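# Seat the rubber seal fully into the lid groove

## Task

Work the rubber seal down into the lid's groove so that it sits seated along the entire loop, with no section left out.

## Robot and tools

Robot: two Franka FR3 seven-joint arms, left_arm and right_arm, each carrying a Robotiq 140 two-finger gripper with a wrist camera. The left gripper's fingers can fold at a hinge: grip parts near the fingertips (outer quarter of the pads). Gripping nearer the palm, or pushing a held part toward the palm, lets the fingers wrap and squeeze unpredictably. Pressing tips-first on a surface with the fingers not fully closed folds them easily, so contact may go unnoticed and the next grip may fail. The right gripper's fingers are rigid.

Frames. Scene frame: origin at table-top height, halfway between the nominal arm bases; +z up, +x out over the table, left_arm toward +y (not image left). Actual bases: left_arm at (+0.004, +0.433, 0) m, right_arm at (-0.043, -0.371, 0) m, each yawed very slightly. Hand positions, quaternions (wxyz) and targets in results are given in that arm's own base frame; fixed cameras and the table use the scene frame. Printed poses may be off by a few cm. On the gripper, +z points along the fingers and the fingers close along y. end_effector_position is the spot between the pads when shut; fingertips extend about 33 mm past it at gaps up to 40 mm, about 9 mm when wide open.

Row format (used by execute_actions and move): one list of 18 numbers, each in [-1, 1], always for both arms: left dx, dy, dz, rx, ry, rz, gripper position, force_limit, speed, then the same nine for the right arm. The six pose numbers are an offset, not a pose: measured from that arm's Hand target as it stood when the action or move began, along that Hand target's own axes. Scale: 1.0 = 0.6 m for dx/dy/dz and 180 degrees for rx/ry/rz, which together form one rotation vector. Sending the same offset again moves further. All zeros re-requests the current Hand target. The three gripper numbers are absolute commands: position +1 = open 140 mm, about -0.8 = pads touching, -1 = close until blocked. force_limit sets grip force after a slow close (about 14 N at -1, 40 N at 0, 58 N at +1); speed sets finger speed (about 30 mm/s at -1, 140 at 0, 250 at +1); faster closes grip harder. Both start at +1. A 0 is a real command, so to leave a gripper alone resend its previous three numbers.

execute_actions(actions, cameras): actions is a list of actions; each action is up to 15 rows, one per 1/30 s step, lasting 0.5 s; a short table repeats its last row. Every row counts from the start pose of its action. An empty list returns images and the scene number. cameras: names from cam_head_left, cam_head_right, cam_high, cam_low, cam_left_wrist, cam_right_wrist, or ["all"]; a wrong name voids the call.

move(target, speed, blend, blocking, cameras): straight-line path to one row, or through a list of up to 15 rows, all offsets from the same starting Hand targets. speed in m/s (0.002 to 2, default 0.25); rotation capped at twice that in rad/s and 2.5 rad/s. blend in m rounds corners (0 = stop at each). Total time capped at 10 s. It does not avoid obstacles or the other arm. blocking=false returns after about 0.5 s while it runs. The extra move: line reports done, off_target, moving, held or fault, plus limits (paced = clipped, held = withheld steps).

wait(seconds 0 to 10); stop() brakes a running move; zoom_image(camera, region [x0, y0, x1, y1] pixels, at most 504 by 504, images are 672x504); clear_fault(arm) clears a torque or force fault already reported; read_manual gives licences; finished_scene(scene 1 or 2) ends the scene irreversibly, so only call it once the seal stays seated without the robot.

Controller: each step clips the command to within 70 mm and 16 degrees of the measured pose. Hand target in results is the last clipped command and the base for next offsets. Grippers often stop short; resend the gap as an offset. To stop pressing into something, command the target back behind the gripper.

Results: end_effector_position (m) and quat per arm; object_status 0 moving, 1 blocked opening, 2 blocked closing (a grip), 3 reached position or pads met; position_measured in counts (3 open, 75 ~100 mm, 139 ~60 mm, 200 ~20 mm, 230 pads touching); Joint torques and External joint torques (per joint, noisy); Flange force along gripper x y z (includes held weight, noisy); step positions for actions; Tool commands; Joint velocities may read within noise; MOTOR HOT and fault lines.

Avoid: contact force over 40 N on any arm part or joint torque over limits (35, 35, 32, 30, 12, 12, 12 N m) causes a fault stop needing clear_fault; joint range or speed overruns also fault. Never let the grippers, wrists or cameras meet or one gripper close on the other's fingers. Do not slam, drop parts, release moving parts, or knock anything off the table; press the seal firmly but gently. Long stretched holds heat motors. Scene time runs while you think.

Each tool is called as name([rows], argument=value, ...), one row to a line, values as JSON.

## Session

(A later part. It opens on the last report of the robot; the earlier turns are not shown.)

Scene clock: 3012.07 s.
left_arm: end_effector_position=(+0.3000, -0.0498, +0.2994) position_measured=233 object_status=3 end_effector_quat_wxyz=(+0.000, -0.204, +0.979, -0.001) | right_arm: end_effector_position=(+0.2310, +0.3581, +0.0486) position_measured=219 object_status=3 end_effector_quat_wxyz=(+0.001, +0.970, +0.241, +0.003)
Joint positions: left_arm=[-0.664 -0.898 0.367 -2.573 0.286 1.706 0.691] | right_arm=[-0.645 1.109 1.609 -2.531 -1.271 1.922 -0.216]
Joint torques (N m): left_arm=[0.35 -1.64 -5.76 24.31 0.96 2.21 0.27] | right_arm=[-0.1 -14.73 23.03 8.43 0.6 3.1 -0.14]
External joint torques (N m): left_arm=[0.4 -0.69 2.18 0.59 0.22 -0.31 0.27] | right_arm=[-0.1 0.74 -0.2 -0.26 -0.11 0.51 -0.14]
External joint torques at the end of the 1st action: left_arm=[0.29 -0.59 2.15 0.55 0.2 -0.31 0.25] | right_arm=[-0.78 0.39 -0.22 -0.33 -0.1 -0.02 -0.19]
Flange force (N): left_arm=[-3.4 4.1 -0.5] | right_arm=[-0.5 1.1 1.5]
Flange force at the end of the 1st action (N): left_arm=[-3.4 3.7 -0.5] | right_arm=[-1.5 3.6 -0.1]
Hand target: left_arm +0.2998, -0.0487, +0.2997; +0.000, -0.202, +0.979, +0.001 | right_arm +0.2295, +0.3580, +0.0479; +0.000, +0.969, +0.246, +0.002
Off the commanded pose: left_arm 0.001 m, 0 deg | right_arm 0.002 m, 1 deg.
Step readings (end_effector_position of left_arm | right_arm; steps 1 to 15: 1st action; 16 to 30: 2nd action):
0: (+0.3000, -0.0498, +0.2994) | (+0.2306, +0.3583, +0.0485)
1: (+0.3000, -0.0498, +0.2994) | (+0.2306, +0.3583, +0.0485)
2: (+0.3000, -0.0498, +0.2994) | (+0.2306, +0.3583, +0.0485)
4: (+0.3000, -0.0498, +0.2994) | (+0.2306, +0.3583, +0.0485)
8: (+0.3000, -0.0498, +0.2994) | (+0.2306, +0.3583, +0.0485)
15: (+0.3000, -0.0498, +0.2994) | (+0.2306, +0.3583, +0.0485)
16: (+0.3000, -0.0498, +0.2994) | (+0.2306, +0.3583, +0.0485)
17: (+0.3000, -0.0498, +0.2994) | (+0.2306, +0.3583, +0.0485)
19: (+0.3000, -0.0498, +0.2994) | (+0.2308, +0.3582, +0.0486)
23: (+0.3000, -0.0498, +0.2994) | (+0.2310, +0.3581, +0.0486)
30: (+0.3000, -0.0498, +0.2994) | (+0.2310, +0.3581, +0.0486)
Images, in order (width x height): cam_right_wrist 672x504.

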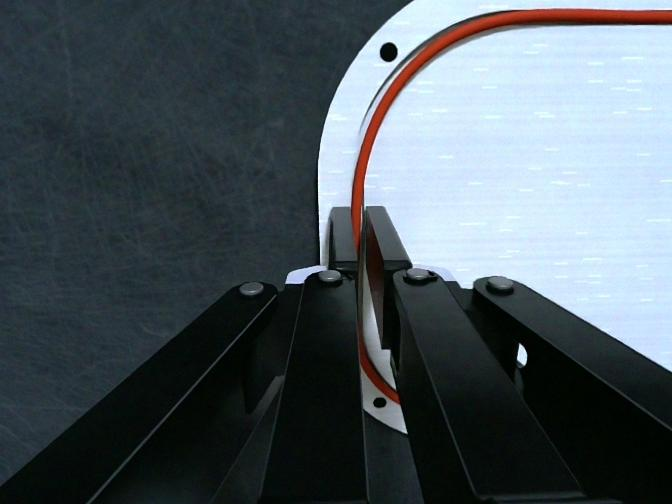

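move(target=[0, 0, 0, 0, 0, 0, -1, -1, 0, 0, 0, -0.004, 0, 0, 0, -0.72, -1, -1], speed=0.015)

execute_actions([
  [[0, 0, 0, 0, 0, 0, -1, -1, 0, 0, 0, 0, 0, 0, 0, -1, -1, -1]],
  [[0, 0, 0, 0, 0, 0, -1, -1, 0, 0, 0, 0, 0, 0, 0, -1, -1, -1]],
], cameras=["cam_right_wrist"])

zoom_image(camera="cam_right_wrist", region=[310, 80, 430, 280])

Scene clock: 3023.83 s.
left_arm: end_effector_position=(+0.3000, -0.0498, +0.2994) position_measured=233 object_status=3 end_effector_quat_wxyz=(+0.000, -0.204, +0.979, -0.001) | right_arm: end_effector_position=(+0.2306, +0.3591, +0.0504) position_measured=219 object_status=3 end_effector_quat_wxyz=(-0.001, +0.970, +0.242, +0.004)
Joint positions: left_arm=[-0.664 -0.898 0.367 -2.573 0.286 1.706 0.691] | right_arm=[-0.646 1.109 1.613 -2.531 -1.269 1.922 -0.217]
Joint torques (N m): left_arm=[0.31 -1.66 -5.76 24.33 0.95 2.21 0.25] | right_arm=[-0.86 -15.23 24.2 8.78 1.21 2.57 -0.2]
External joint torques (N m): left_arm=[0.33 -0.73 2.15 0.61 0.2 -0.31 0.25] | right_arm=[-0.91 0.21 0.91 0.08 0.5 -0.04 -0.2]
Flange force (N): left_arm=[-3.2 4.1 -0.6] | right_arm=[-1.7 4.0 -5.1]
Hand target: left_arm +0.2998, -0.0487, +0.2997; +0.000, -0.202, +0.979, +0.001 | right_arm +0.2295, +0.3580, +0.0503; +0.000, +0.969, +0.246, +0.002
Off the commanded pose: left_arm 0.001 m, 0 deg | right_arm 0.002 m, 0 deg.
move: done

Scene clock: 3025.03 s.
left_arm: end_effector_position=(+0.3000, -0.0498, +0.2994) position_measured=233 object_status=3 end_effector_quat_wxyz=(+0.000, -0.204, +0.979, -0.001) | right_arm: end_effector_position=(+0.2306, +0.3590, +0.0504) position_measured=225 object_status=2 end_effector_quat_wxyz=(-0.001, +0.970, +0.242, +0.004)
Joint positions: left_arm=[-0.664 -0.898 0.367 -2.573 0.286 1.706 0.691] | right_arm=[-0.646 1.109 1.613 -2.531 -1.269 1.922 -0.218]
Joint torques (N m): left_arm=[0.36 -1.61 -5.77 24.3 0.95 2.21 0.26] | right_arm=[-1 -15.18 24.42 8.78 1.16 2.59 -0.15]
External joint torques (N m): left_arm=[0.34 -0.59 2.14 0.53 0.2 -0.31 0.26] | right_arm=[-1.03 0.22 1.15 0 0.45 -0.02 -0.16]
External joint torques at the end of the 1st action: left_arm=[0.27 -0.68 2.04 0.58 0.21 -0.31 0.27] | right_arm=[-1.01 0.18 1.19 0.02 0.44 -0.03 -0.13]
Flange force (N): left_arm=[-3.4 3.8 -0.4] | right_arm=[-2.5 4.6 -5.8]
Flange force at the end of the 1st action (N): left_arm=[-3.1 3.8 -0.6] | right_arm=[-2.5 4.5 -5.8]
Hand target: left_arm +0.2998, -0.0487, +0.2997; +0.000, -0.202, +0.979, +0.001 | right_arm +0.2295, +0.3580, +0.0503; +0.000, +0.969, +0.246, +0.002
Off the commanded pose: left_arm 0.001 m, 0 deg | right_arm 0.002 m, 0 deg.
Step readings (end_effector_position of left_arm | right_arm; steps 1 to 15: 1st action; 16 to 30: 2nd action):
0: (+0.3000, -0.0498, +0.2994) | (+0.2306, +0.3591, +0.0504)
1: (+0.3000, -0.0498, +0.2994) | (+0.2306, +0.3591, +0.0504)
2: (+0.3000, -0.0498, +0.2994) | (+0.2306, +0.3591, +0.0504)
4: (+0.3000, -0.0498, +0.2994) | (+0.2306, +0.3591, +0.0504)
8: (+0.3000, -0.0498, +0.2994) | (+0.2306, +0.3590, +0.0504)
15: (+0.3000, -0.0498, +0.2994) | (+0.2306, +0.3590, +0.0504)
16: (+0.3000, -0.0498, +0.2994) | (+0.2306, +0.3590, +0.0504)
17: (+0.3000, -0.0498, +0.2994) | (+0.2306, +0.3590, +0.0504)
19: (+0.3000, -0.0498, +0.2994) | (+0.2306, +0.3590, +0.0504)
23: (+0.3000, -0.0498, +0.2994) | (+0.2306, +0.3590, +0.0504)
30: (+0.3000, -0.0498, +0.2994) | (+0.2306, +0.3590, +0.0504)
Images, in order (width x height): cam_right_wrist 672x504.

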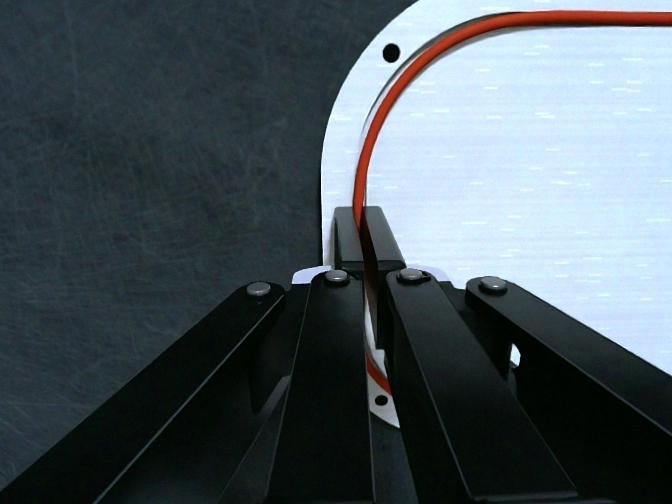

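Scaled by 2.520 from the camera's 672x504 image, which has a finer 960x720 frame.

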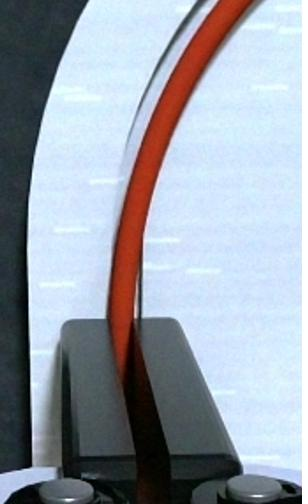

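move(target=[0, 0, 0, 0, 0, 0, -1, -1, 0, 0, 0.0028, 0, 0, 0, 0, -1, -1, -1], speed=0.015, cameras=["cam_right_wrist"])

zoom_image(camera="cam_right_wrist", region=[310, 80, 430, 280])

Scene clock: 3034.50 s.
left_arm: end_effector_position=(+0.3000, -0.0498, +0.2994) position_measured=233 object_status=3 end_effector_quat_wxyz=(+0.000, -0.204, +0.979, -0.001) | right_arm: end_effector_position=(+0.2314, +0.3575, +0.0504) position_measured=225 object_status=2 end_effector_quat_wxyz=(+0.000, +0.970, +0.242, +0.004)
Joint positions: left_arm=[-0.664 -0.898 0.367 -2.573 0.286 1.706 0.691] | right_arm=[-0.652 1.109 1.615 -2.533 -1.269 1.922 -0.22]
Joint torques (N m): left_arm=[0.35 -1.66 -5.74 24.3 0.95 2.21 0.28] | right_arm=[-1.09 -15.1 24.45 8.62 1.1 2.57 -0.19]
External joint torques (N m): left_arm=[0.35 -0.65 2.19 0.54 0.2 -0.31 0.28] | right_arm=[-1.09 0.27 1.23 -0.18 0.41 -0.04 -0.19]
Flange force (N): left_arm=[-3.4 4.0 -0.4] | right_arm=[-3.1 5.2 -6.0]
Hand target: left_arm +0.2998, -0.0487, +0.2997; +0.000, -0.202, +0.979, +0.001 | right_arm +0.2303, +0.3565, +0.0503; +0.000, +0.969, +0.246, +0.002
Off the commanded pose: left_arm 0.001 m, 0 deg | right_arm 0.002 m, 1 deg.
move: done
Images, in order (width x height): cam_right_wrist 672x504.

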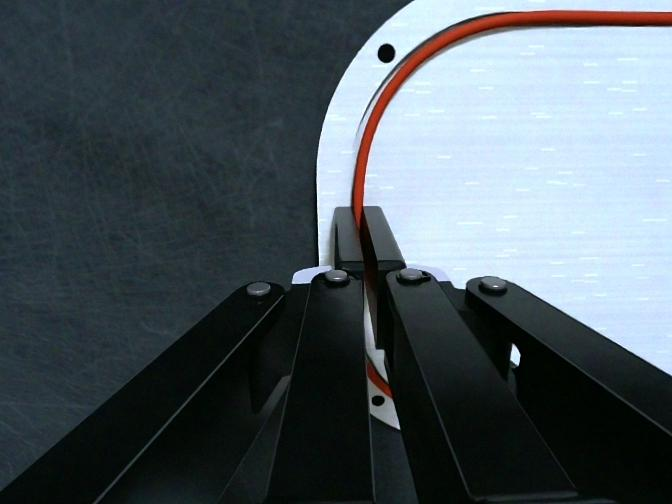

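Scaled by 2.520 from the camera's 672x504 image, which has a finer 960x720 frame.

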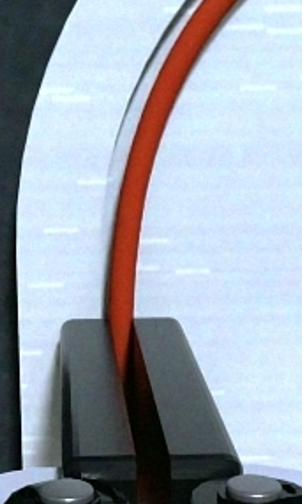

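move(target=[0, 0, 0, 0, 0, 0, -1, -1, 0, 0, -0.0008, 0.0072, 0, 0, 0, -1, -1, -1], speed=0.01, cameras=["cam_right_wrist"])

zoom_image(camera="cam_right_wrist", region=[310, 80, 430, 280])

Scene clock: 3042.07 s.
left_arm: end_effector_position=(+0.3000, -0.0498, +0.2994) position_measured=233 object_status=3 end_effector_quat_wxyz=(+0.000, -0.204, +0.979, -0.001) | right_arm: end_effector_position=(+0.2312, +0.3569, +0.0485) position_measured=225 object_status=2 end_effector_quat_wxyz=(+0.001, +0.970, +0.243, +0.003)
Joint positions: left_arm=[-0.664 -0.898 0.367 -2.573 0.286 1.706 0.691] | right_arm=[-0.649 1.109 1.609 -2.533 -1.271 1.922 -0.221]
Joint torques (N m): left_arm=[0.35 -1.63 -5.76 24.35 0.95 2.2 0.29] | right_arm=[1.2 -14.76 19.71 8.32 -0.32 3.24 0.02]
External joint torques (N m): left_arm=[0.31 -0.62 2.1 0.59 0.19 -0.31 0.29] | right_arm=[1.24 0.71 -3.53 -0.41 -1.02 0.64 0.02]
Flange force (N): left_arm=[-3.4 3.8 -0.6] | right_arm=[4.4 -5.7 15.4]
Hand target: left_arm +0.2998, -0.0487, +0.2997; +0.000, -0.202, +0.979, +0.001 | right_arm +0.2301, +0.3569, +0.0460; +0.000, +0.969, +0.246, +0.002
Off the commanded pose: left_arm 0.001 m, 0 deg | right_arm 0.003 m, 0 deg.
move: done
Images, in order (width x height): cam_right_wrist 672x504.

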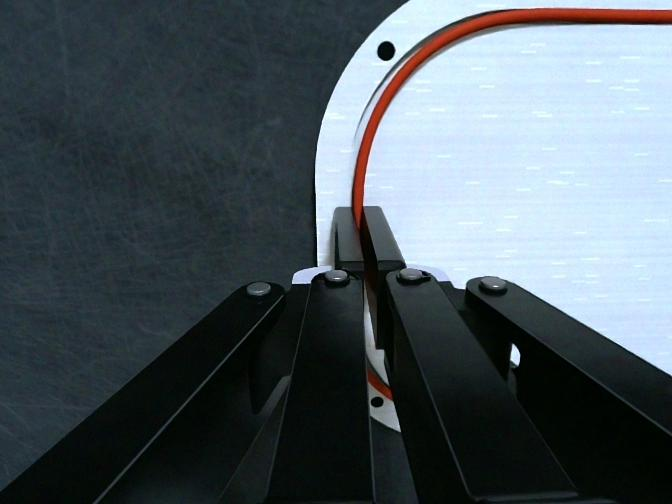

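Scaled by 2.520 from the camera's 672x504 image, which has a finer 960x720 frame.

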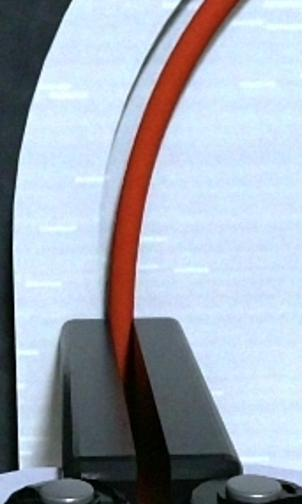

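execute_actions([
  [[0, 0, 0, 0, 0, 0, -1, -1, 0, 0, 0, -0.003, 0, 0, 0, -1, -1, -1]],
  [[0, 0, 0, 0, 0, 0, -1, -1, 0, 0, 0, 0, 0, 0, 0, -0.7, -1, -1]],
], cameras=["cam_right_wrist"])

zoom_image(camera="cam_right_wrist", region=[310, 80, 430, 280])

Scene clock: 3049.93 s.
left_arm: end_effector_position=(+0.3000, -0.0498, +0.2994) position_measured=233 object_status=3 end_effector_quat_wxyz=(+0.000, -0.204, +0.979, -0.001) | right_arm: end_effector_position=(+0.2313, +0.3568, +0.0486) position_measured=217 object_status=3 end_effector_quat_wxyz=(+0.001, +0.970, +0.242, +0.003)
Joint positions: left_arm=[-0.664 -0.898 0.367 -2.573 0.286 1.706 0.691] | right_arm=[-0.65 1.109 1.61 -2.533 -1.271 1.922 -0.221]
Joint torques (N m): left_arm=[0.33 -1.63 -5.76 24.3 0.95 2.21 0.24] | right_arm=[0.57 -14.36 22.47 7.75 0.67 3.16 -0.07]
External joint torques (N m): left_arm=[0.36 -0.64 2.21 0.53 0.21 -0.32 0.25] | right_arm=[0.55 1.09 -0.78 -0.97 -0.03 0.55 -0.07]
External joint torques at the end of the 1st action: left_arm=[0.32 -0.59 2.18 0.54 0.21 -0.31 0.26] | right_arm=[-0.12 0.18 -0.61 -0.25 0 -0.19 0]
Flange force (N): left_arm=[-3.4 4.0 -0.4] | right_arm=[-1.0 -0.6 4.0]
Flange force at the end of the 1st action (N): left_arm=[-3.5 3.8 -0.4] | right_arm=[-0.1 0.5 1.4]
Hand target: left_arm +0.2998, -0.0487, +0.2997; +0.000, -0.202, +0.979, +0.001 | right_arm +0.2301, +0.3569, +0.0478; +0.000, +0.969, +0.246, +0.002
Off the commanded pose: left_arm 0.001 m, 0 deg | right_arm 0.001 m, 0 deg.
Step readings (end_effector_position of left_arm | right_arm; steps 1 to 15: 1st action; 16 to 30: 2nd action):
0: (+0.3000, -0.0498, +0.2994) | (+0.2312, +0.3569, +0.0485)
1: (+0.3000, -0.0498, +0.2994) | (+0.2312, +0.3569, +0.0485)
2: (+0.3000, -0.0498, +0.2994) | (+0.2312, +0.3570, +0.0485)
4: (+0.3000, -0.0498, +0.2994) | (+0.2312, +0.3570, +0.0485)
8: (+0.3000, -0.0498, +0.2994) | (+0.2312, +0.3570, +0.0485)
15: (+0.3000, -0.0498, +0.2994) | (+0.2312, +0.3570, +0.0485)
16: (+0.3000, -0.0498, +0.2994) | (+0.2312, +0.3570, +0.0485)
17: (+0.3000, -0.0498, +0.2994) | (+0.2312, +0.3570, +0.0485)
19: (+0.3000, -0.0498, +0.2994) | (+0.2312, +0.3570, +0.0486)
23: (+0.3000, -0.0498, +0.2994) | (+0.2313, +0.3569, +0.0486)
30: (+0.3000, -0.0498, +0.2994) | (+0.2313, +0.3568, +0.0486)
Images, in order (width x height): cam_right_wrist 672x504.

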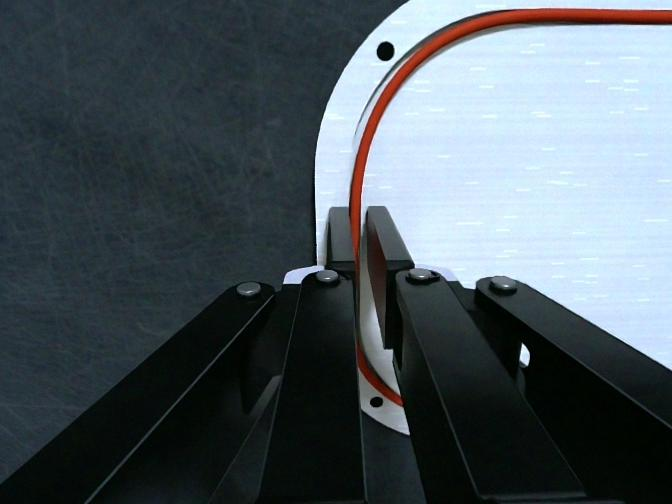

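Scaled by 2.520 from the camera's 672x504 image, which has a finer 960x720 frame.

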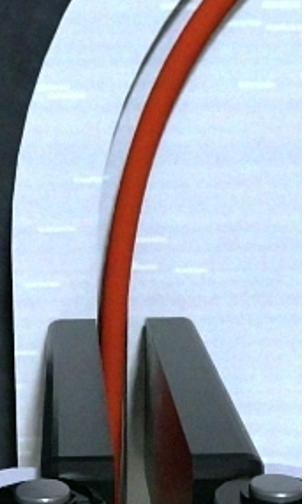

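move([
  [0, 0, 0, 0, 0, 0, -1, -1, 0, 0, 0, -0.03, 0, 0, 0, -0.7, -1, -1],
  [0, 0, 0, 0, 0, 0, -1, -1, 0, 0, 0, -0.03, 0, 0, 0, -1, -1, 0],
  [0, 0, 0, 0, 0, 0, -1, -1, 0, 0, 0, -0.0092, 0, 0, 0, -1, -1, 0],
], speed=[0.03, 0.03, 0.02], cameras=["cam_right_wrist"])

zoom_image(camera="cam_right_wrist", region=[310, 80, 430, 280])

Scene clock: 3063.83 s.
left_arm: end_effector_position=(+0.3000, -0.0498, +0.2994) position_measured=233 object_status=3 end_effector_quat_wxyz=(+0.000, -0.204, +0.979, -0.001) | right_arm: end_effector_position=(+0.2312, +0.3551, +0.0535) position_measured=233 object_status=3 end_effector_quat_wxyz=(+0.003, +0.969, +0.245, +0.003)
Joint positions: left_arm=[-0.664 -0.898 0.367 -2.573 0.286 1.706 0.691] | right_arm=[-0.656 1.109 1.626 -2.533 -1.258 1.908 -0.231]
Joint velocities: left_arm=[within noise] | right_arm=[0.001 0.001 0 0.001 -0.004 0.004 -0.001]
Joint torques (N m): left_arm=[0.34 -1.61 -5.73 24.32 0.96 2.21 0.26] | right_arm=[0.12 -14.55 23.43 9.23 0.43 2.72 0.04]
External joint torques (N m): left_arm=[0.33 -0.49 2.19 0.47 0.21 -0.32 0.26] | right_arm=[0.14 0.7 0.25 0.32 -0.28 0.13 0.04]
Flange force (N): left_arm=[-3.7 3.7 -0.3] | right_arm=[0.7 -0.5 0.3]
Hand target: left_arm +0.2998, -0.0487, +0.2997; +0.000, -0.202, +0.979, +0.001 | right_arm +0.2301, +0.3569, +0.0533; +0.000, +0.969, +0.246, +0.002
Off the commanded pose: left_arm 0.001 m, 0 deg | right_arm 0.002 m, 0 deg.
move: done
Images, in order (width x height): cam_right_wrist 672x504.

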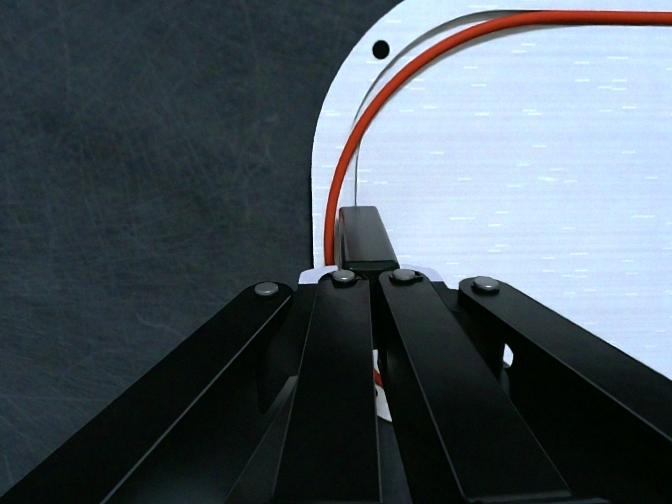

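Scaled by 2.520 from the camera's 672x504 image, which has a finer 960x720 frame.

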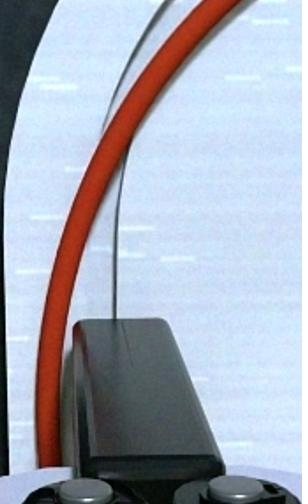

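move(target=[0, 0, 0, 0, 0, 0, -1, -1, 0, -0.02, -0.01, -0.1, 0, 0, 0, -0.325, -1, 0], speed=0.06, cameras=["cam_right_wrist"])

zoom_image(camera="cam_right_wrist", region=[300, 40, 480, 340])

Scene clock: 3092.10 s.
left_arm: end_effector_position=(+0.3000, -0.0498, +0.2994) position_measured=233 object_status=3 end_effector_quat_wxyz=(+0.000, -0.204, +0.979, -0.001) | right_arm: end_effector_position=(+0.2153, +0.3578, +0.1130) position_measured=170 object_status=3 end_effector_quat_wxyz=(-0.002, +0.970, +0.243, +0.003)
Joint positions: left_arm=[-0.664 -0.898 0.367 -2.573 0.286 1.706 0.691] | right_arm=[-0.703 1.109 1.805 -2.533 -1.122 1.824 -0.234]
Joint velocities: left_arm=[within noise] | right_arm=[-0.001 0.001 0.001 0.001 0.001 -0.005 -0.002]
Joint torques (N m): left_arm=[0.31 -1.65 -5.75 24.31 0.95 2.21 0.26] | right_arm=[-0.98 -12.94 23.66 12.16 1.2 2.36 -0.15]
External joint torques (N m): left_arm=[0.32 -0.67 2.17 0.54 0.21 -0.31 0.26] | right_arm=[-1.03 0.29 1.09 0.6 0.47 -0.27 -0.15]
Flange force (N): left_arm=[-3.3 4.0 -0.4] | right_arm=[-1.5 4.1 -5.6]
Hand target: left_arm +0.2998, -0.0487, +0.2997; +0.000, -0.202, +0.979, +0.001 | right_arm +0.2164, +0.3564, +0.1133; +0.000, +0.969, +0.246, +0.002
Off the commanded pose: left_arm 0.001 m, 0 deg | right_arm 0.002 m, 0 deg.
move: done
Images, in order (width x height): cam_right_wrist 672x504.

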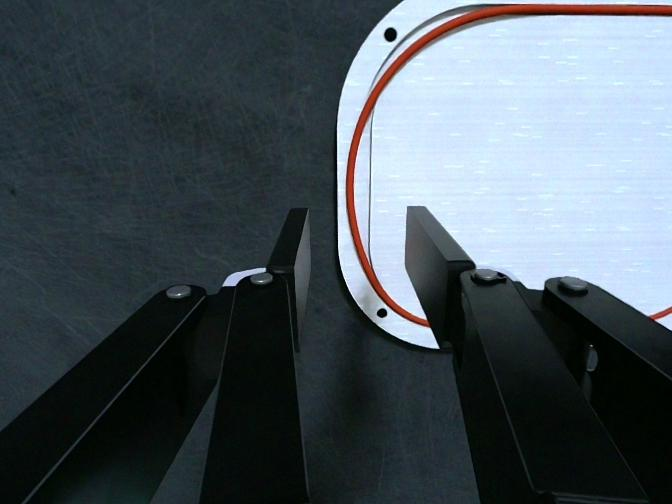

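Scaled by 1.680 from the camera's 672x504 image, which has a finer 960x720 frame.

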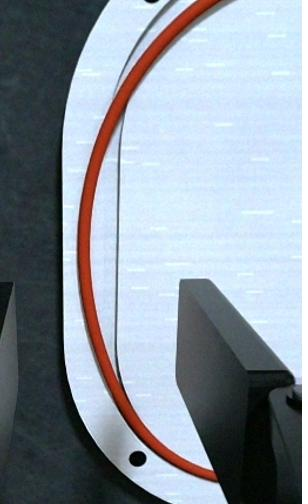

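move([
  [0, 0, 0, 0, 0, 0, -1, -1, 0, -0.0292, 0.004, 0, 0, 0, 0, -0.325, -1, 0],
  [0, 0, 0, 0, 0, 0, -1, -1, 0, -0.0292, 0.004, 0.095, 0, 0, 0, -0.325, -1, 0],
  [0, 0, 0, 0, 0, 0, -1, -1, 0, -0.0292, 0.004, 0.105, 0, 0, 0, -0.325, -1, 0],
], speed=[0.05, 0.05, 0.02], cameras=["cam_right_wrist"])

zoom_image(camera="cam_right_wrist", region=[290, 100, 430, 340])

Scene clock: 3117.63 s.
left_arm: end_effector_position=(+0.3000, -0.0498, +0.2994) position_measured=233 object_status=3 end_effector_quat_wxyz=(+0.000, -0.204, +0.979, -0.001) | right_arm: end_effector_position=(+0.2035, +0.3448, +0.0505) position_measured=170 object_status=3 end_effector_quat_wxyz=(+0.002, +0.969, +0.249, +0.002)
Joint positions: left_arm=[-0.664 -0.898 0.367 -2.573 0.286 1.706 0.691] | right_arm=[-0.682 1.11 1.648 -2.607 -1.265 1.92 -0.185]
Joint velocities: left_arm=[within noise] | right_arm=[0 0 0 -0.001 -0.003 0.004 0.007]
Joint torques (N m): left_arm=[0.31 -1.64 -5.76 24.32 0.95 2.21 0.26] | right_arm=[0.16 -13.66 22.2 8.8 0.35 2.64 0.16]
External joint torques (N m): left_arm=[0.31 -0.69 2.13 0.61 0.21 -0.31 0.26] | right_arm=[0.14 0.21 0.18 0.04 -0.36 0.04 0.16]
Flange force (N): left_arm=[-3.3 3.9 -0.6] | right_arm=[-0.2 -0.6 0.7]
Hand target: left_arm +0.2998, -0.0487, +0.2997; +0.000, -0.202, +0.979, +0.001 | right_arm +0.2024, +0.3460, +0.0502; +0.000, +0.969, +0.246, +0.002
Off the commanded pose: left_arm 0.001 m, 0 deg | right_arm 0.002 m, 0 deg.
move: done
Images, in order (width x height): cam_right_wrist 672x504.

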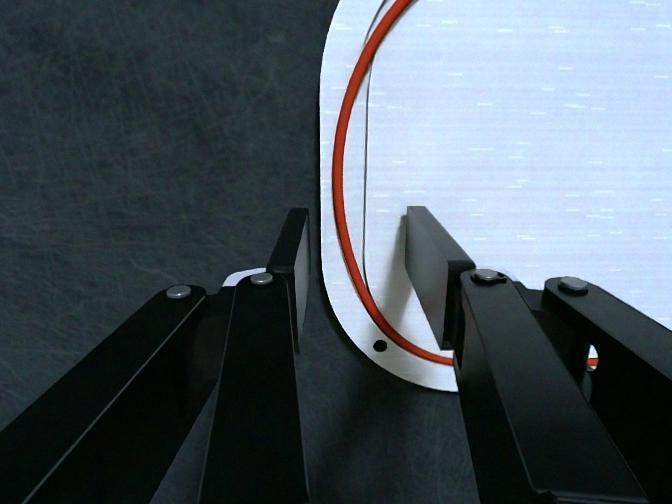

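Scaled by 2.100 from the camera's 672x504 image, which has a finer 960x720 frame.

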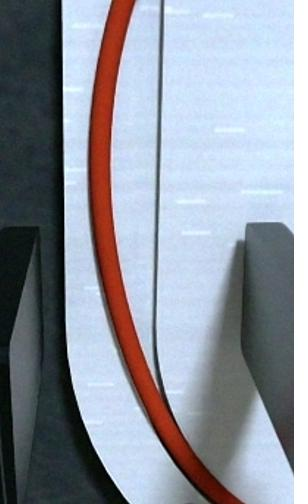

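move(target=[0, 0, 0, 0, 0, 0, -1, -1, 0, -0.0172, -0.0055, 0, 0, 0, 0, -0.325, -1, 0], speed=0.03, cameras=["cam_right_wrist"])

zoom_image(camera="cam_right_wrist", region=[290, 100, 430, 340])

Scene clock: 3130.00 s.
left_arm: end_effector_position=(+0.3000, -0.0498, +0.2994) position_measured=233 object_status=3 end_effector_quat_wxyz=(+0.000, -0.204, +0.979, -0.001) | right_arm: end_effector_position=(+0.1925, +0.3428, +0.0497) position_measured=170 object_status=3 end_effector_quat_wxyz=(+0.002, +0.968, +0.249, +0.001)
Joint positions: left_arm=[-0.664 -0.898 0.367 -2.573 0.286 1.706 0.691] | right_arm=[-0.682 1.11 1.655 -2.628 -1.266 1.923 -0.163]
Joint velocities: left_arm=[within noise] | right_arm=[0 0.001 0.001 0 0.002 -0.001 0.005]
Joint torques (N m): left_arm=[0.34 -1.65 -5.77 24.3 0.95 2.21 0.27] | right_arm=[-0.38 -13.28 22.77 8.62 0.52 2.75 0.23]
External joint torques (N m): left_arm=[0.36 -0.65 2.19 0.5 0.21 -0.32 0.27] | right_arm=[-0.37 0.23 1.14 -0.09 -0.18 0.17 0.23]
Flange force (N): left_arm=[-3.3 4.1 -0.3] | right_arm=[-2.5 2.1 -3.2]
Hand target: left_arm +0.2998, -0.0487, +0.2997; +0.000, -0.202, +0.979, +0.001 | right_arm +0.1918, +0.3440, +0.0501; +0.000, +0.969, +0.246, +0.002
Off the commanded pose: left_arm 0.001 m, 0 deg | right_arm 0.001 m, 0 deg.
move: done
Images, in order (width x height): cam_right_wrist 672x504.

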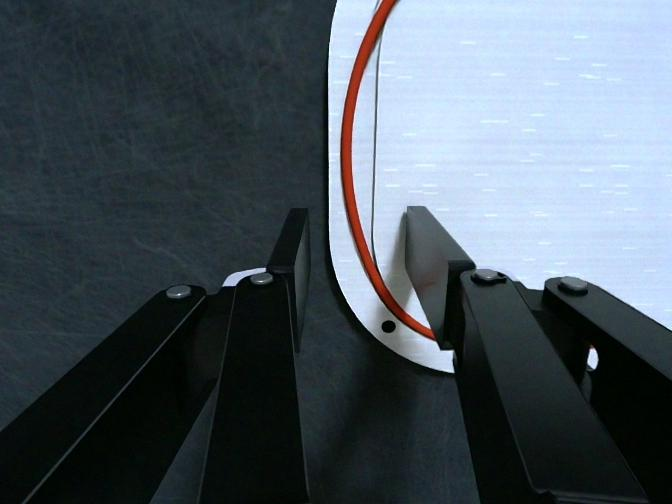

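Scaled by 2.100 from the camera's 672x504 image, which has a finer 960x720 frame.

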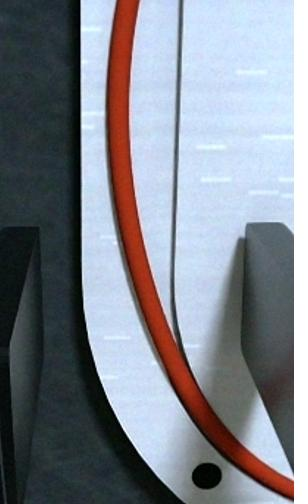

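move(target=[0, 0, 0, 0, 0, 0, -1, -1, 0, 0, 0, -0.001, 0, 0, 0, -0.325, -1, 0], speed=0.02)

execute_actions([
  [[0, 0, 0, 0, 0, 0, -1, -1, 0, 0, 0, 0, 0, 0, 0, -1, -1, -1]],
  [[0, 0, 0, 0, 0, 0, -1, -1, 0, 0, 0, 0, 0, 0, 0, -1, -1, -1]],
  [[0, 0, 0, 0, 0, 0, -1, -1, 0, 0, 0, 0, 0, 0, 0, -1, -1, -1]],
  [[0, 0, 0, 0, 0, 0, -1, -1, 0, 0, 0, 0, 0, 0, 0, -1, -1, -1]],
], cameras=["cam_right_wrist"])

zoom_image(camera="cam_right_wrist", region=[310, 80, 430, 280])

Scene clock: 3140.63 s.
left_arm: end_effector_position=(+0.3000, -0.0498, +0.2994) position_measured=233 object_status=3 end_effector_quat_wxyz=(+0.000, -0.204, +0.979, -0.001) | right_arm: end_effector_position=(+0.1926, +0.3433, +0.0504) position_measured=170 object_status=3 end_effector_quat_wxyz=(+0.002, +0.969, +0.249, +0.002)
Joint positions: left_arm=[-0.664 -0.898 0.367 -2.573 0.286 1.706 0.691] | right_arm=[-0.682 1.11 1.657 -2.628 -1.266 1.923 -0.161]
Joint torques (N m): left_arm=[0.34 -1.65 -5.76 24.32 0.95 2.21 0.25] | right_arm=[-0.7 -13.24 22.8 8.68 0.78 2.58 0.19]
External joint torques (N m): left_arm=[0.39 -0.71 2.18 0.56 0.2 -0.31 0.25] | right_arm=[-0.75 0.22 1.15 -0.02 0.07 -0.02 0.19]
Flange force (N): left_arm=[-3.2 4.2 -0.5] | right_arm=[-2.7 3.5 -4.7]
Hand target: left_arm +0.2998, -0.0487, +0.2997; +0.000, -0.202, +0.979, +0.001 | right_arm +0.1918, +0.3440, +0.0507; +0.000, +0.969, +0.246, +0.002
Off the commanded pose: left_arm 0.001 m, 0 deg | right_arm 0.001 m, 0 deg.
move: done

Scene clock: 3142.83 s.
left_arm: end_effector_position=(+0.3000, -0.0498, +0.2994) position_measured=233 object_status=3 end_effector_quat_wxyz=(+0.000, -0.204, +0.979, -0.001) | right_arm: end_effector_position=(+0.1927, +0.3435, +0.0507) position_measured=225 object_status=2 end_effector_quat_wxyz=(+0.002, +0.969, +0.249, +0.002)
Joint positions: left_arm=[-0.664 -0.898 0.367 -2.573 0.286 1.706 0.691] | right_arm=[-0.682 1.11 1.658 -2.628 -1.266 1.923 -0.161]
Joint torques (N m): left_arm=[0.34 -1.62 -5.77 24.33 0.94 2.21 0.28] | right_arm=[-0.42 -13.28 22.3 8.74 0.68 2.65 0.21]
External joint torques (N m): left_arm=[0.33 -0.58 2.12 0.54 0.2 -0.31 0.28] | right_arm=[-0.39 0.22 0.66 -0.08 -0.02 0.05 0.21]
External joint torques at the end of the 1st action: left_arm=[0.33 -0.64 2.2 0.51 0.22 -0.32 0.27] | right_arm=[-0.72 0.2 1.08 -0.01 0.07 -0.04 0.28]
External joint torques at the end of the 2nd action: left_arm=[0.34 -0.67 2.2 0.57 0.2 -0.31 0.24] | right_arm=[-1.01 0.69 1.15 -0.2 0.11 0.56 0.21]
External joint torques at the end of the 3rd action: left_arm=[0.33 -0.58 2.14 0.49 0.22 -0.31 0.23] | right_arm=[-0.28 0.25 0.66 0 -0.02 0.05 0.2]
Flange force (N): left_arm=[-3.4 3.8 -0.5] | right_arm=[-1.9 1.8 -2.3]
Flange force at the end of the 1st action (N): left_arm=[-3.4 4.0 -0.4] | right_arm=[-2.7 3.1 -4.4]
Flange force at the end of the 2nd action (N): left_arm=[-3.3 4.0 -0.5] | right_arm=[-3.7 4.8 -4.2]
Flange force at the end of the 3rd action (N): left_arm=[-3.3 3.8 -0.3] | right_arm=[-1.5 1.3 -2.2]
Hand target: left_arm +0.2998, -0.0487, +0.2997; +0.000, -0.202, +0.979, +0.001 | right_arm +0.1918, +0.3440, +0.0507; +0.000, +0.969, +0.246, +0.002
Off the commanded pose: left_arm 0.001 m, 0 deg | right_arm 0.001 m, 0 deg.
Step readings (end_effector_position of left_arm | right_arm; steps 1 to 15: 1st action; 16 to 30: 2nd action; 31 to 45: 3rd action; 46 to 60: 4th action):
0: (+0.3000, -0.0498, +0.2994) | (+0.1926, +0.3433, +0.0504)
1: (+0.3000, -0.0498, +0.2994) | (+0.1926, +0.3434, +0.0504)
2: (+0.3000, -0.0498, +0.2994) | (+0.1926, +0.3434, +0.0504)
4: (+0.3000, -0.0498, +0.2994) | (+0.1926, +0.3434, +0.0504)
8: (+0.3000, -0.0498, +0.2994) | (+0.1926, +0.3434, +0.0504)
15: (+0.3000, -0.0498, +0.2994) | (+0.1926, +0.3434, +0.0504)
16: (+0.3000, -0.0498, +0.2994) | (+0.1926, +0.3434, +0.0504)
17: (+0.3000, -0.0498, +0.2994) | (+0.1926, +0.3434, +0.0504)
19: (+0.3000, -0.0498, +0.2994) | (+0.1926, +0.3434, +0.0504)
23: (+0.3000, -0.0498, +0.2994) | (+0.1926, +0.3434, +0.0504)
30: (+0.3000, -0.0498, +0.2994) | (+0.1927, +0.3434, +0.0505)
31: (+0.3000, -0.0498, +0.2994) | (+0.1927, +0.3434, +0.0506)
32: (+0.3000, -0.0498, +0.2994) | (+0.1927, +0.3434, +0.0506)
34: (+0.3000, -0.0498, +0.2994) | (+0.1927, +0.3435, +0.0507)
38: (+0.3000, -0.0498, +0.2994) | (+0.1927, +0.3435, +0.0507)
45: (+0.3000, -0.0498, +0.2994) | (+0.1927, +0.3435, +0.0507)
46: (+0.3000, -0.0498, +0.2994) | (+0.1927, +0.3435, +0.0507)
47: (+0.3000, -0.0498, +0.2994) | (+0.1927, +0.3435, +0.0507)
49: (+0.3000, -0.0498, +0.2994) | (+0.1927, +0.3435, +0.0507)
53: (+0.3000, -0.0498, +0.2994) | (+0.1927, +0.3435, +0.0507)
60: (+0.3000, -0.0498, +0.2994) | (+0.1927, +0.3435, +0.0507)
Images, in order (width x height): cam_right_wrist 672x504.

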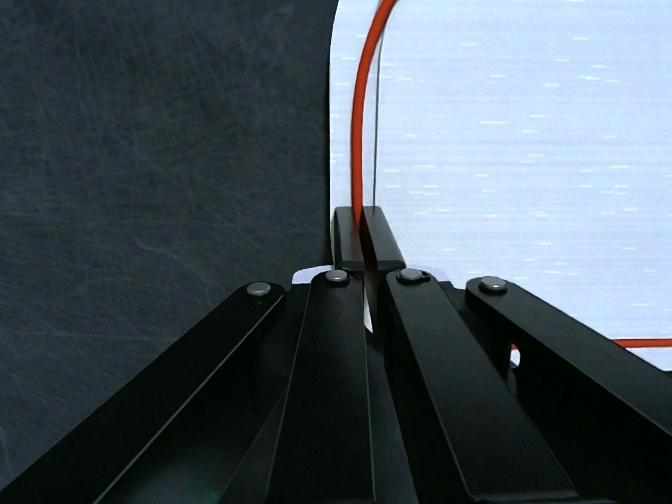

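Scaled by 2.520 from the camera's 672x504 image, which has a finer 960x720 frame.

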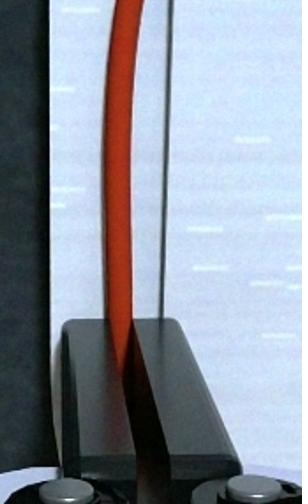

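move(target=[0, 0, 0, 0, 0, 0, -1, -1, 0, 0, 0.0088, 0, 0, 0, 0, -1, -1, -1], speed=0.015, cameras=["cam_right_wrist"])

zoom_image(camera="cam_right_wrist", region=[310, 80, 430, 280])

Scene clock: 3149.00 s.
left_arm: end_effector_position=(+0.3000, -0.0498, +0.2994) position_measured=233 object_status=3 end_effector_quat_wxyz=(+0.000, -0.204, +0.979, -0.001) | right_arm: end_effector_position=(+0.1951, +0.3387, +0.0504) position_measured=225 object_status=2 end_effector_quat_wxyz=(+0.002, +0.970, +0.244, +0.002)
Joint positions: left_arm=[-0.664 -0.898 0.367 -2.573 0.286 1.706 0.691] | right_arm=[-0.701 1.11 1.661 -2.637 -1.266 1.923 -0.161]
Joint torques (N m): left_arm=[0.36 -1.65 -5.75 24.33 0.95 2.21 0.27] | right_arm=[-1.06 -12.92 22.51 8.58 0.61 2.53 0.02]
External joint torques (N m): left_arm=[0.37 -0.68 2.15 0.56 0.2 -0.32 0.27] | right_arm=[-1.09 0.39 1.01 -0.19 -0.09 -0.06 0.02]
Flange force (N): left_arm=[-3.2 4.1 -0.5] | right_arm=[-3.2 5.5 -4.5]
Hand target: left_arm +0.2998, -0.0487, +0.2997; +0.000, -0.202, +0.979, +0.001 | right_arm +0.1943, +0.3393, +0.0507; +0.000, +0.969, +0.246, +0.002
Off the commanded pose: left_arm 0.001 m, 0 deg | right_arm 0.001 m, 0 deg.
move: done
Images, in order (width x height): cam_right_wrist 672x504.

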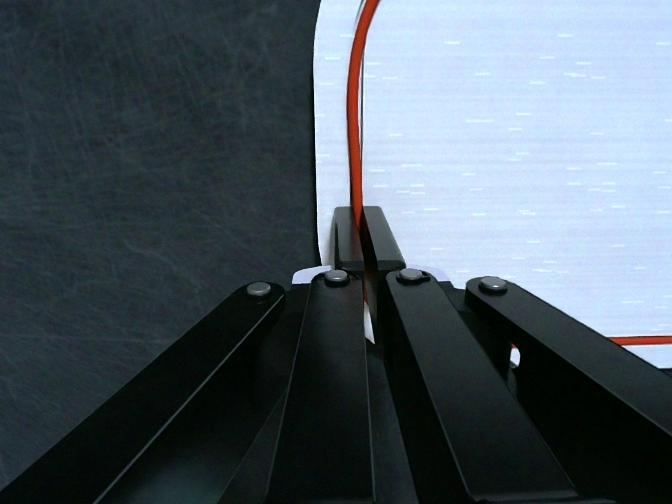

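Scaled by 2.520 from the camera's 672x504 image, which has a finer 960x720 frame.

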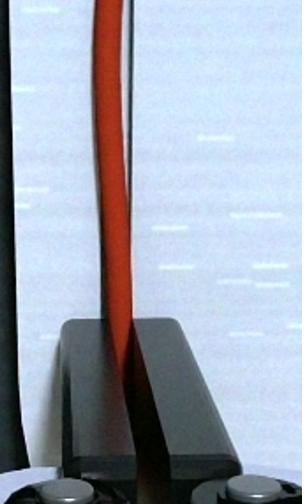

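move(target=[0, 0, 0, 0, 0, 0, -1, -1, 0, 0, 0, 0.0075, 0, 0, 0, -1, -1, -1], speed=0.01, cameras=["cam_right_wrist"])

zoom_image(camera="cam_right_wrist", region=[310, 80, 430, 280])

Scene clock: 3157.97 s.
left_arm: end_effector_position=(+0.3000, -0.0498, +0.2994) position_measured=233 object_status=3 end_effector_quat_wxyz=(+0.000, -0.204, +0.979, -0.001) | right_arm: end_effector_position=(+0.1955, +0.3393, +0.0487) position_measured=225 object_status=2 end_effector_quat_wxyz=(+0.001, +0.970, +0.245, +0.003)
Joint positions: left_arm=[-0.664 -0.898 0.367 -2.573 0.286 1.706 0.691] | right_arm=[-0.699 1.11 1.655 -2.637 -1.272 1.928 -0.161]
Joint torques (N m): left_arm=[0.31 -1.6 -5.76 24.33 0.94 2.21 0.26] | right_arm=[0.82 -13.51 17.45 8.11 -0.32 2.94 0.01]
External joint torques (N m): left_arm=[0.32 -0.54 2.18 0.49 0.19 -0.32 0.26] | right_arm=[0.79 -0.14 -4.07 -0.55 -1.02 0.34 0.01]
Flange force (N): left_arm=[-3.5 3.7 -0.4] | right_arm=[4.3 -5.1 17.5]
Hand target: left_arm +0.2998, -0.0487, +0.2997; +0.000, -0.202, +0.979, +0.001 | right_arm +0.1943, +0.3393, +0.0462; +0.000, +0.969, +0.246, +0.002
Off the commanded pose: left_arm 0.001 m, 0 deg | right_arm 0.003 m, 0 deg.
move: done
Images, in order (width x height): cam_right_wrist 672x504.

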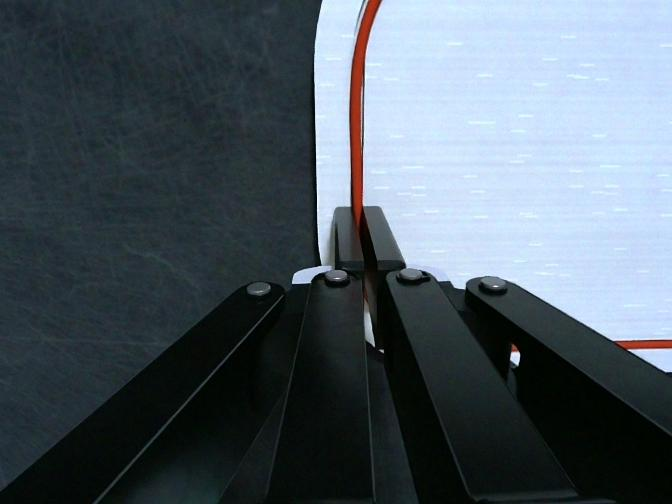

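Scaled by 2.520 from the camera's 672x504 image, which has a finer 960x720 frame.

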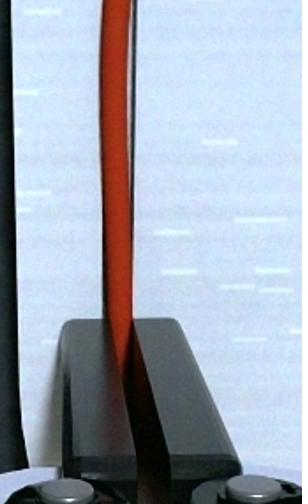

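execute_actions([
  [[0, 0, 0, 0, 0, 0, -1, -1, 0, 0, 0, -0.002, 0, 0, 0, -1, -1, -1]],
  [[0, 0, 0, 0, 0, 0, -1, -1, 0, 0, 0, 0, 0, 0, 0, -0.65, -1, -1]],
], cameras=["cam_right_wrist"])

zoom_image(camera="cam_right_wrist", region=[310, 80, 430, 280])

Scene clock: 3166.30 s.
left_arm: end_effector_position=(+0.3000, -0.0498, +0.2994) position_measured=233 object_status=3 end_effector_quat_wxyz=(+0.000, -0.204, +0.979, -0.001) | right_arm: end_effector_position=(+0.1965, +0.3394, +0.0488) position_measured=211 object_status=3 end_effector_quat_wxyz=(+0.001, +0.970, +0.244, +0.004)
Joint positions: left_arm=[-0.664 -0.898 0.367 -2.573 0.286 1.706 0.691] | right_arm=[-0.7 1.11 1.655 -2.636 -1.274 1.928 -0.161]
Joint torques (N m): left_arm=[0.33 -1.61 -5.74 24.3 0.94 2.21 0.28] | right_arm=[0.83 -12.55 19.34 6.88 0.64 3.24 0]
External joint torques (N m): left_arm=[0.35 -0.52 2.22 0.51 0.2 -0.32 0.28] | right_arm=[0.79 0.84 -2.2 -1.76 -0.06 0.64 0]
External joint torques at the end of the 1st action: left_arm=[0.36 -0.64 2.19 0.57 0.21 -0.31 0.26] | right_arm=[0.29 0.12 -2.09 -0.7 -0.49 0.21 0.04]
Flange force (N): left_arm=[-3.7 3.8 -0.4] | right_arm=[-1.2 -1.5 9.3]
Flange force at the end of the 1st action (N): left_arm=[-3.4 4.0 -0.5] | right_arm=[0.9 -1.5 8.8]
Hand target: left_arm +0.2998, -0.0487, +0.2997; +0.000, -0.202, +0.979, +0.001 | right_arm +0.1943, +0.3393, +0.0474; +0.000, +0.969, +0.246, +0.002
Off the commanded pose: left_arm 0.001 m, 0 deg | right_arm 0.003 m, 0 deg.
Step readings (end_effector_position of left_arm | right_arm; steps 1 to 15: 1st action; 16 to 30: 2nd action):
0: (+0.3000, -0.0498, +0.2994) | (+0.1955, +0.3393, +0.0487)
1: (+0.3000, -0.0498, +0.2994) | (+0.1955, +0.3393, +0.0487)
2: (+0.3000, -0.0498, +0.2994) | (+0.1955, +0.3393, +0.0487)
4: (+0.3000, -0.0498, +0.2994) | (+0.1955, +0.3393, +0.0487)
8: (+0.3000, -0.0498, +0.2994) | (+0.1955, +0.3393, +0.0487)
15: (+0.3000, -0.0498, +0.2994) | (+0.1955, +0.3393, +0.0487)
16: (+0.3000, -0.0498, +0.2994) | (+0.1955, +0.3393, +0.0487)
17: (+0.3000, -0.0498, +0.2994) | (+0.1955, +0.3393, +0.0487)
19: (+0.3000, -0.0498, +0.2994) | (+0.1958, +0.3393, +0.0487)
23: (+0.3000, -0.0498, +0.2994) | (+0.1963, +0.3394, +0.0488)
30: (+0.3000, -0.0498, +0.2994) | (+0.1965, +0.3394, +0.0488)
Images, in order (width x height): cam_right_wrist 672x504.

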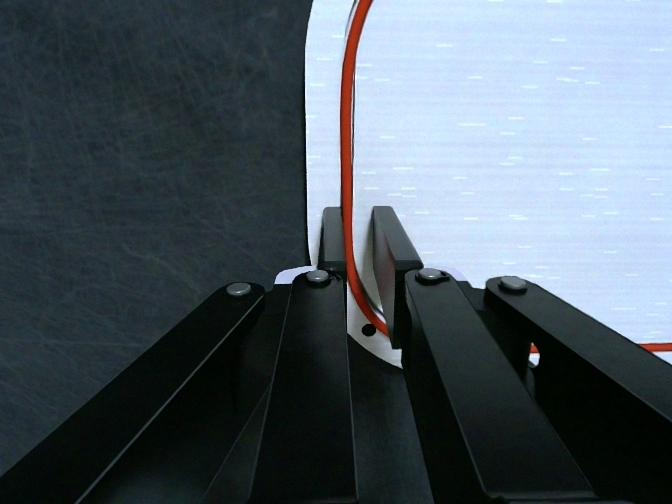

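Scaled by 2.520 from the camera's 672x504 image, which has a finer 960x720 frame.

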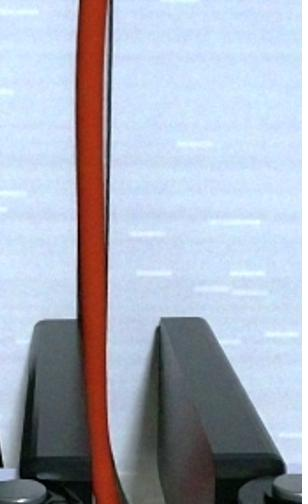

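move(target=[0, 0, 0, 0, 0, 0, -1, -1, 0, 0, -0.0045, -0.0015, 0, 0, 0, -0.65, -1, -1], speed=0.015, cameras=["cam_right_wrist"])

zoom_image(camera="cam_right_wrist", region=[310, 80, 430, 280])

Scene clock: 3174.27 s.
left_arm: end_effector_position=(+0.3000, -0.0498, +0.2994) position_measured=233 object_status=3 end_effector_quat_wxyz=(+0.000, -0.204, +0.979, -0.001) | right_arm: end_effector_position=(+0.1943, +0.3413, +0.0489) position_measured=211 object_status=3 end_effector_quat_wxyz=(+0.001, +0.969, +0.248, +0.004)
Joint positions: left_arm=[-0.664 -0.898 0.367 -2.573 0.286 1.706 0.691] | right_arm=[-0.691 1.11 1.655 -2.635 -1.274 1.928 -0.161]
Joint torques (N m): left_arm=[0.33 -1.63 -5.76 24.32 0.94 2.22 0.27] | right_arm=[0.69 -12.96 20.92 8.46 0.94 2.78 0.11]
External joint torques (N m): left_arm=[0.34 -0.64 2.19 0.52 0.19 -0.31 0.27] | right_arm=[0.63 0.48 -0.66 -0.19 0.25 0.18 0.11]
Flange force (N): left_arm=[-3.3 4.0 -0.4] | right_arm=[0.9 -2.6 2.6]
Hand target: left_arm +0.2998, -0.0487, +0.2997; +0.000, -0.202, +0.979, +0.001 | right_arm +0.1930, +0.3417, +0.0483; +0.000, +0.969, +0.246, +0.002
Off the commanded pose: left_arm 0.001 m, 0 deg | right_arm 0.001 m, 0 deg.
move: done
Images, in order (width x height): cam_right_wrist 672x504.

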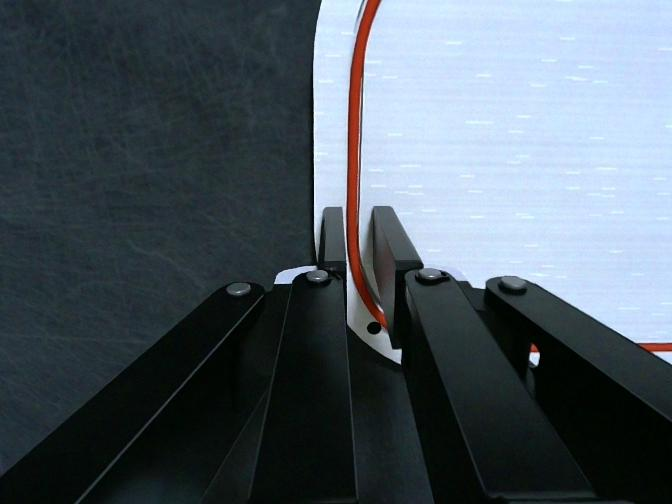

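Scaled by 2.520 from the camera's 672x504 image, which has a finer 960x720 frame.

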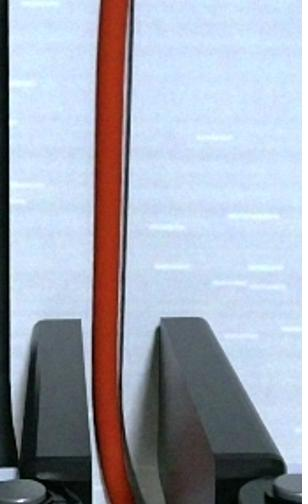

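move([
  [0, 0, 0, 0, 0, 0, -1, -1, 0, 0, 0, -0.025, 0, 0, 0, -0.65, -1, -1],
  [0, 0, 0, 0, 0, 0, -1, -1, 0, 0, -0.003, -0.025, 0, 0, 0, -1, -1, 0],
  [0, 0, 0, 0, 0, 0, -1, -1, 0, 0, -0.003, -0.0065, 0, 0, 0, -1, -1, 0],
], speed=[0.03, 0.03, 0.02], cameras=["cam_right_wrist"])

zoom_image(camera="cam_right_wrist", region=[310, 80, 430, 280])

Scene clock: 3190.60 s.
left_arm: end_effector_position=(+0.3000, -0.0498, +0.2994) position_measured=233 object_status=3 end_effector_quat_wxyz=(+0.000, -0.204, +0.979, -0.001) | right_arm: end_effector_position=(+0.1926, +0.3418, +0.0523) position_measured=233 object_status=3 end_effector_quat_wxyz=(+0.003, +0.969, +0.247, +0.002)
Joint positions: left_arm=[-0.664 -0.898 0.367 -2.573 0.286 1.706 0.691] | right_arm=[-0.688 1.11 1.665 -2.631 -1.26 1.919 -0.162]
Joint velocities: left_arm=[within noise] | right_arm=[0 -0.001 0 0 -0.003 0.003 0]
Joint torques (N m): left_arm=[0.33 -1.64 -5.77 24.34 0.95 2.21 0.28] | right_arm=[0.1 -13.15 21.68 9.08 0.37 2.74 0.13]
External joint torques (N m): left_arm=[0.33 -0.62 2.15 0.6 0.21 -0.31 0.28] | right_arm=[0.19 0.18 0.2 0.19 -0.33 0.17 0.13]
Flange force (N): left_arm=[-3.5 3.9 -0.6] | right_arm=[0.3 -1.0 0.7]
Hand target: left_arm +0.2998, -0.0487, +0.2997; +0.000, -0.202, +0.979, +0.001 | right_arm +0.1921, +0.3433, +0.0522; +0.000, +0.969, +0.246, +0.002
Off the commanded pose: left_arm 0.001 m, 0 deg | right_arm 0.002 m, 0 deg.
move: done
Images, in order (width x height): cam_right_wrist 672x504.

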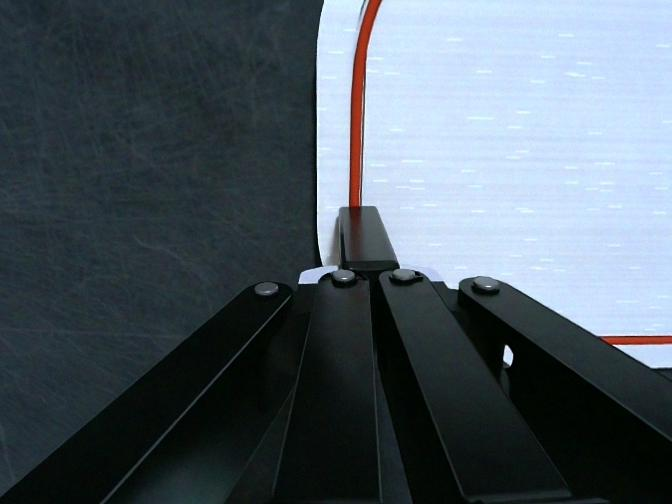

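Scaled by 2.520 from the camera's 672x504 image, which has a finer 960x720 frame.

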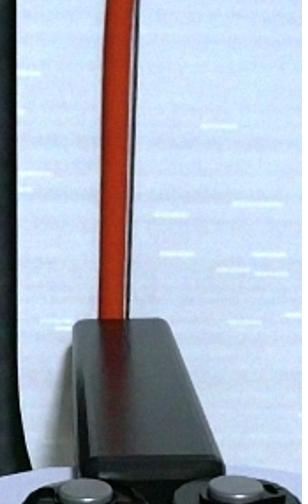

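execute_actions(actions=[], cameras=["cam_right_wrist", "cam_left_wrist", "cam_high"])

Scene clock: 3217.30 s.
left_arm: end_effector_position=(+0.3000, -0.0498, +0.2994) position_measured=233 object_status=3 end_effector_quat_wxyz=(+0.000, -0.204, +0.979, -0.001) | right_arm: end_effector_position=(+0.1927, +0.3419, +0.0523) position_measured=233 object_status=3 end_effector_quat_wxyz=(+0.002, +0.969, +0.248, +0.002)
Joint positions: left_arm=[-0.664 -0.898 0.367 -2.573 0.286 1.706 0.691] | right_arm=[-0.688 1.11 1.665 -2.631 -1.26 1.919 -0.162]
Joint velocities: within noise
Joint torques (N m): left_arm=[0.32 -1.65 -5.77 24.29 0.96 2.23 0.28] | right_arm=[0.13 -13.13 21.81 9.13 0.41 2.77 0.1]
External joint torques (N m): left_arm=[0.29 -0.55 2.13 0.46 0.21 -0.3 0.28] | right_arm=[0.12 0.2 0.23 0.25 -0.29 0.17 0.1]
Flange force (N): left_arm=[-3.4 3.7 -0.3] | right_arm=[0.3 -0.7 0.4]
Hand target: left_arm +0.2998, -0.0487, +0.2997; +0.000, -0.202, +0.979, +0.001 | right_arm +0.1921, +0.3433, +0.0522; +0.000, +0.969, +0.246, +0.002
Tool commands: left_gripper/position=-1.0 left_gripper/force_limit=-1.0 left_gripper/speed=+0.0 right_gripper/position=-1.0 right_gripper/force_limit=-1.0 right_gripper/speed=+0.0
Off the commanded pose: left_arm 0.001 m, 0 deg | right_arm 0.002 m, 0 deg.
Images, in order (width x height): cam_high 672x504, cam_left_wrist 672x504, cam_right_wrist 672x504.

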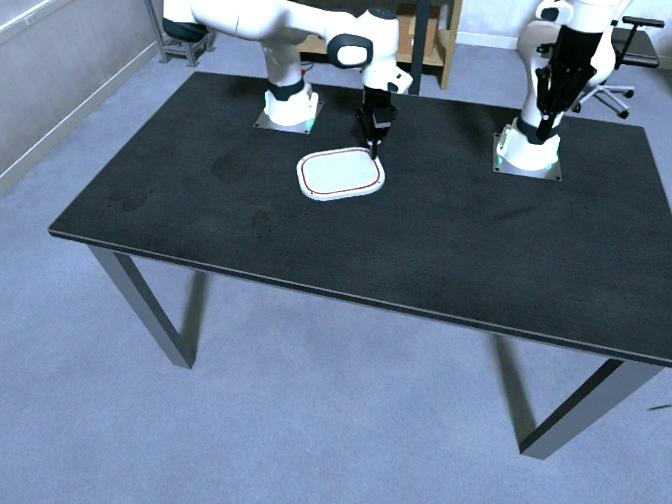

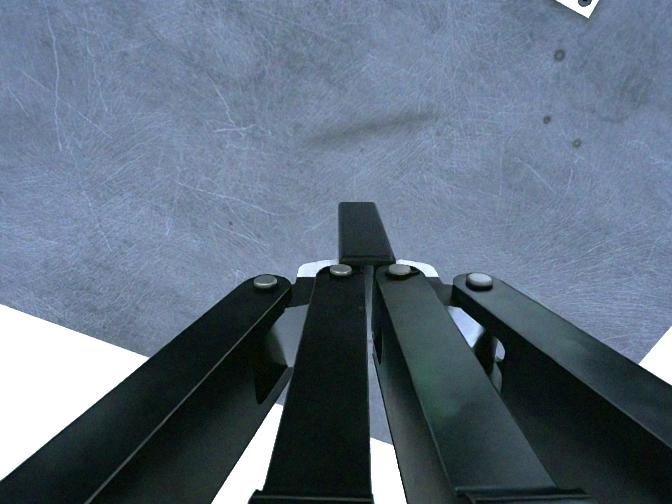

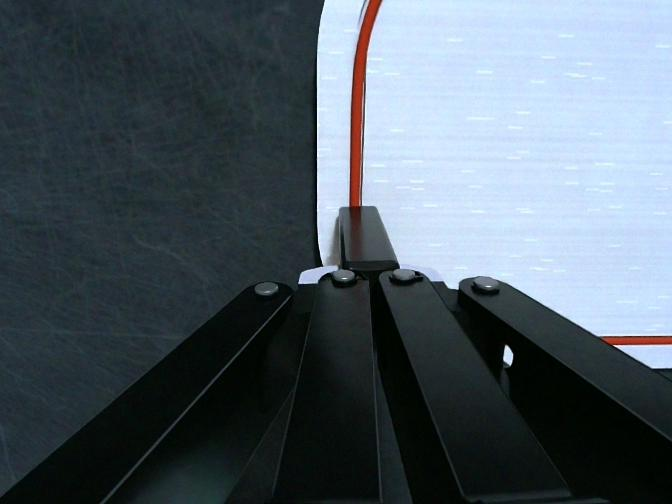

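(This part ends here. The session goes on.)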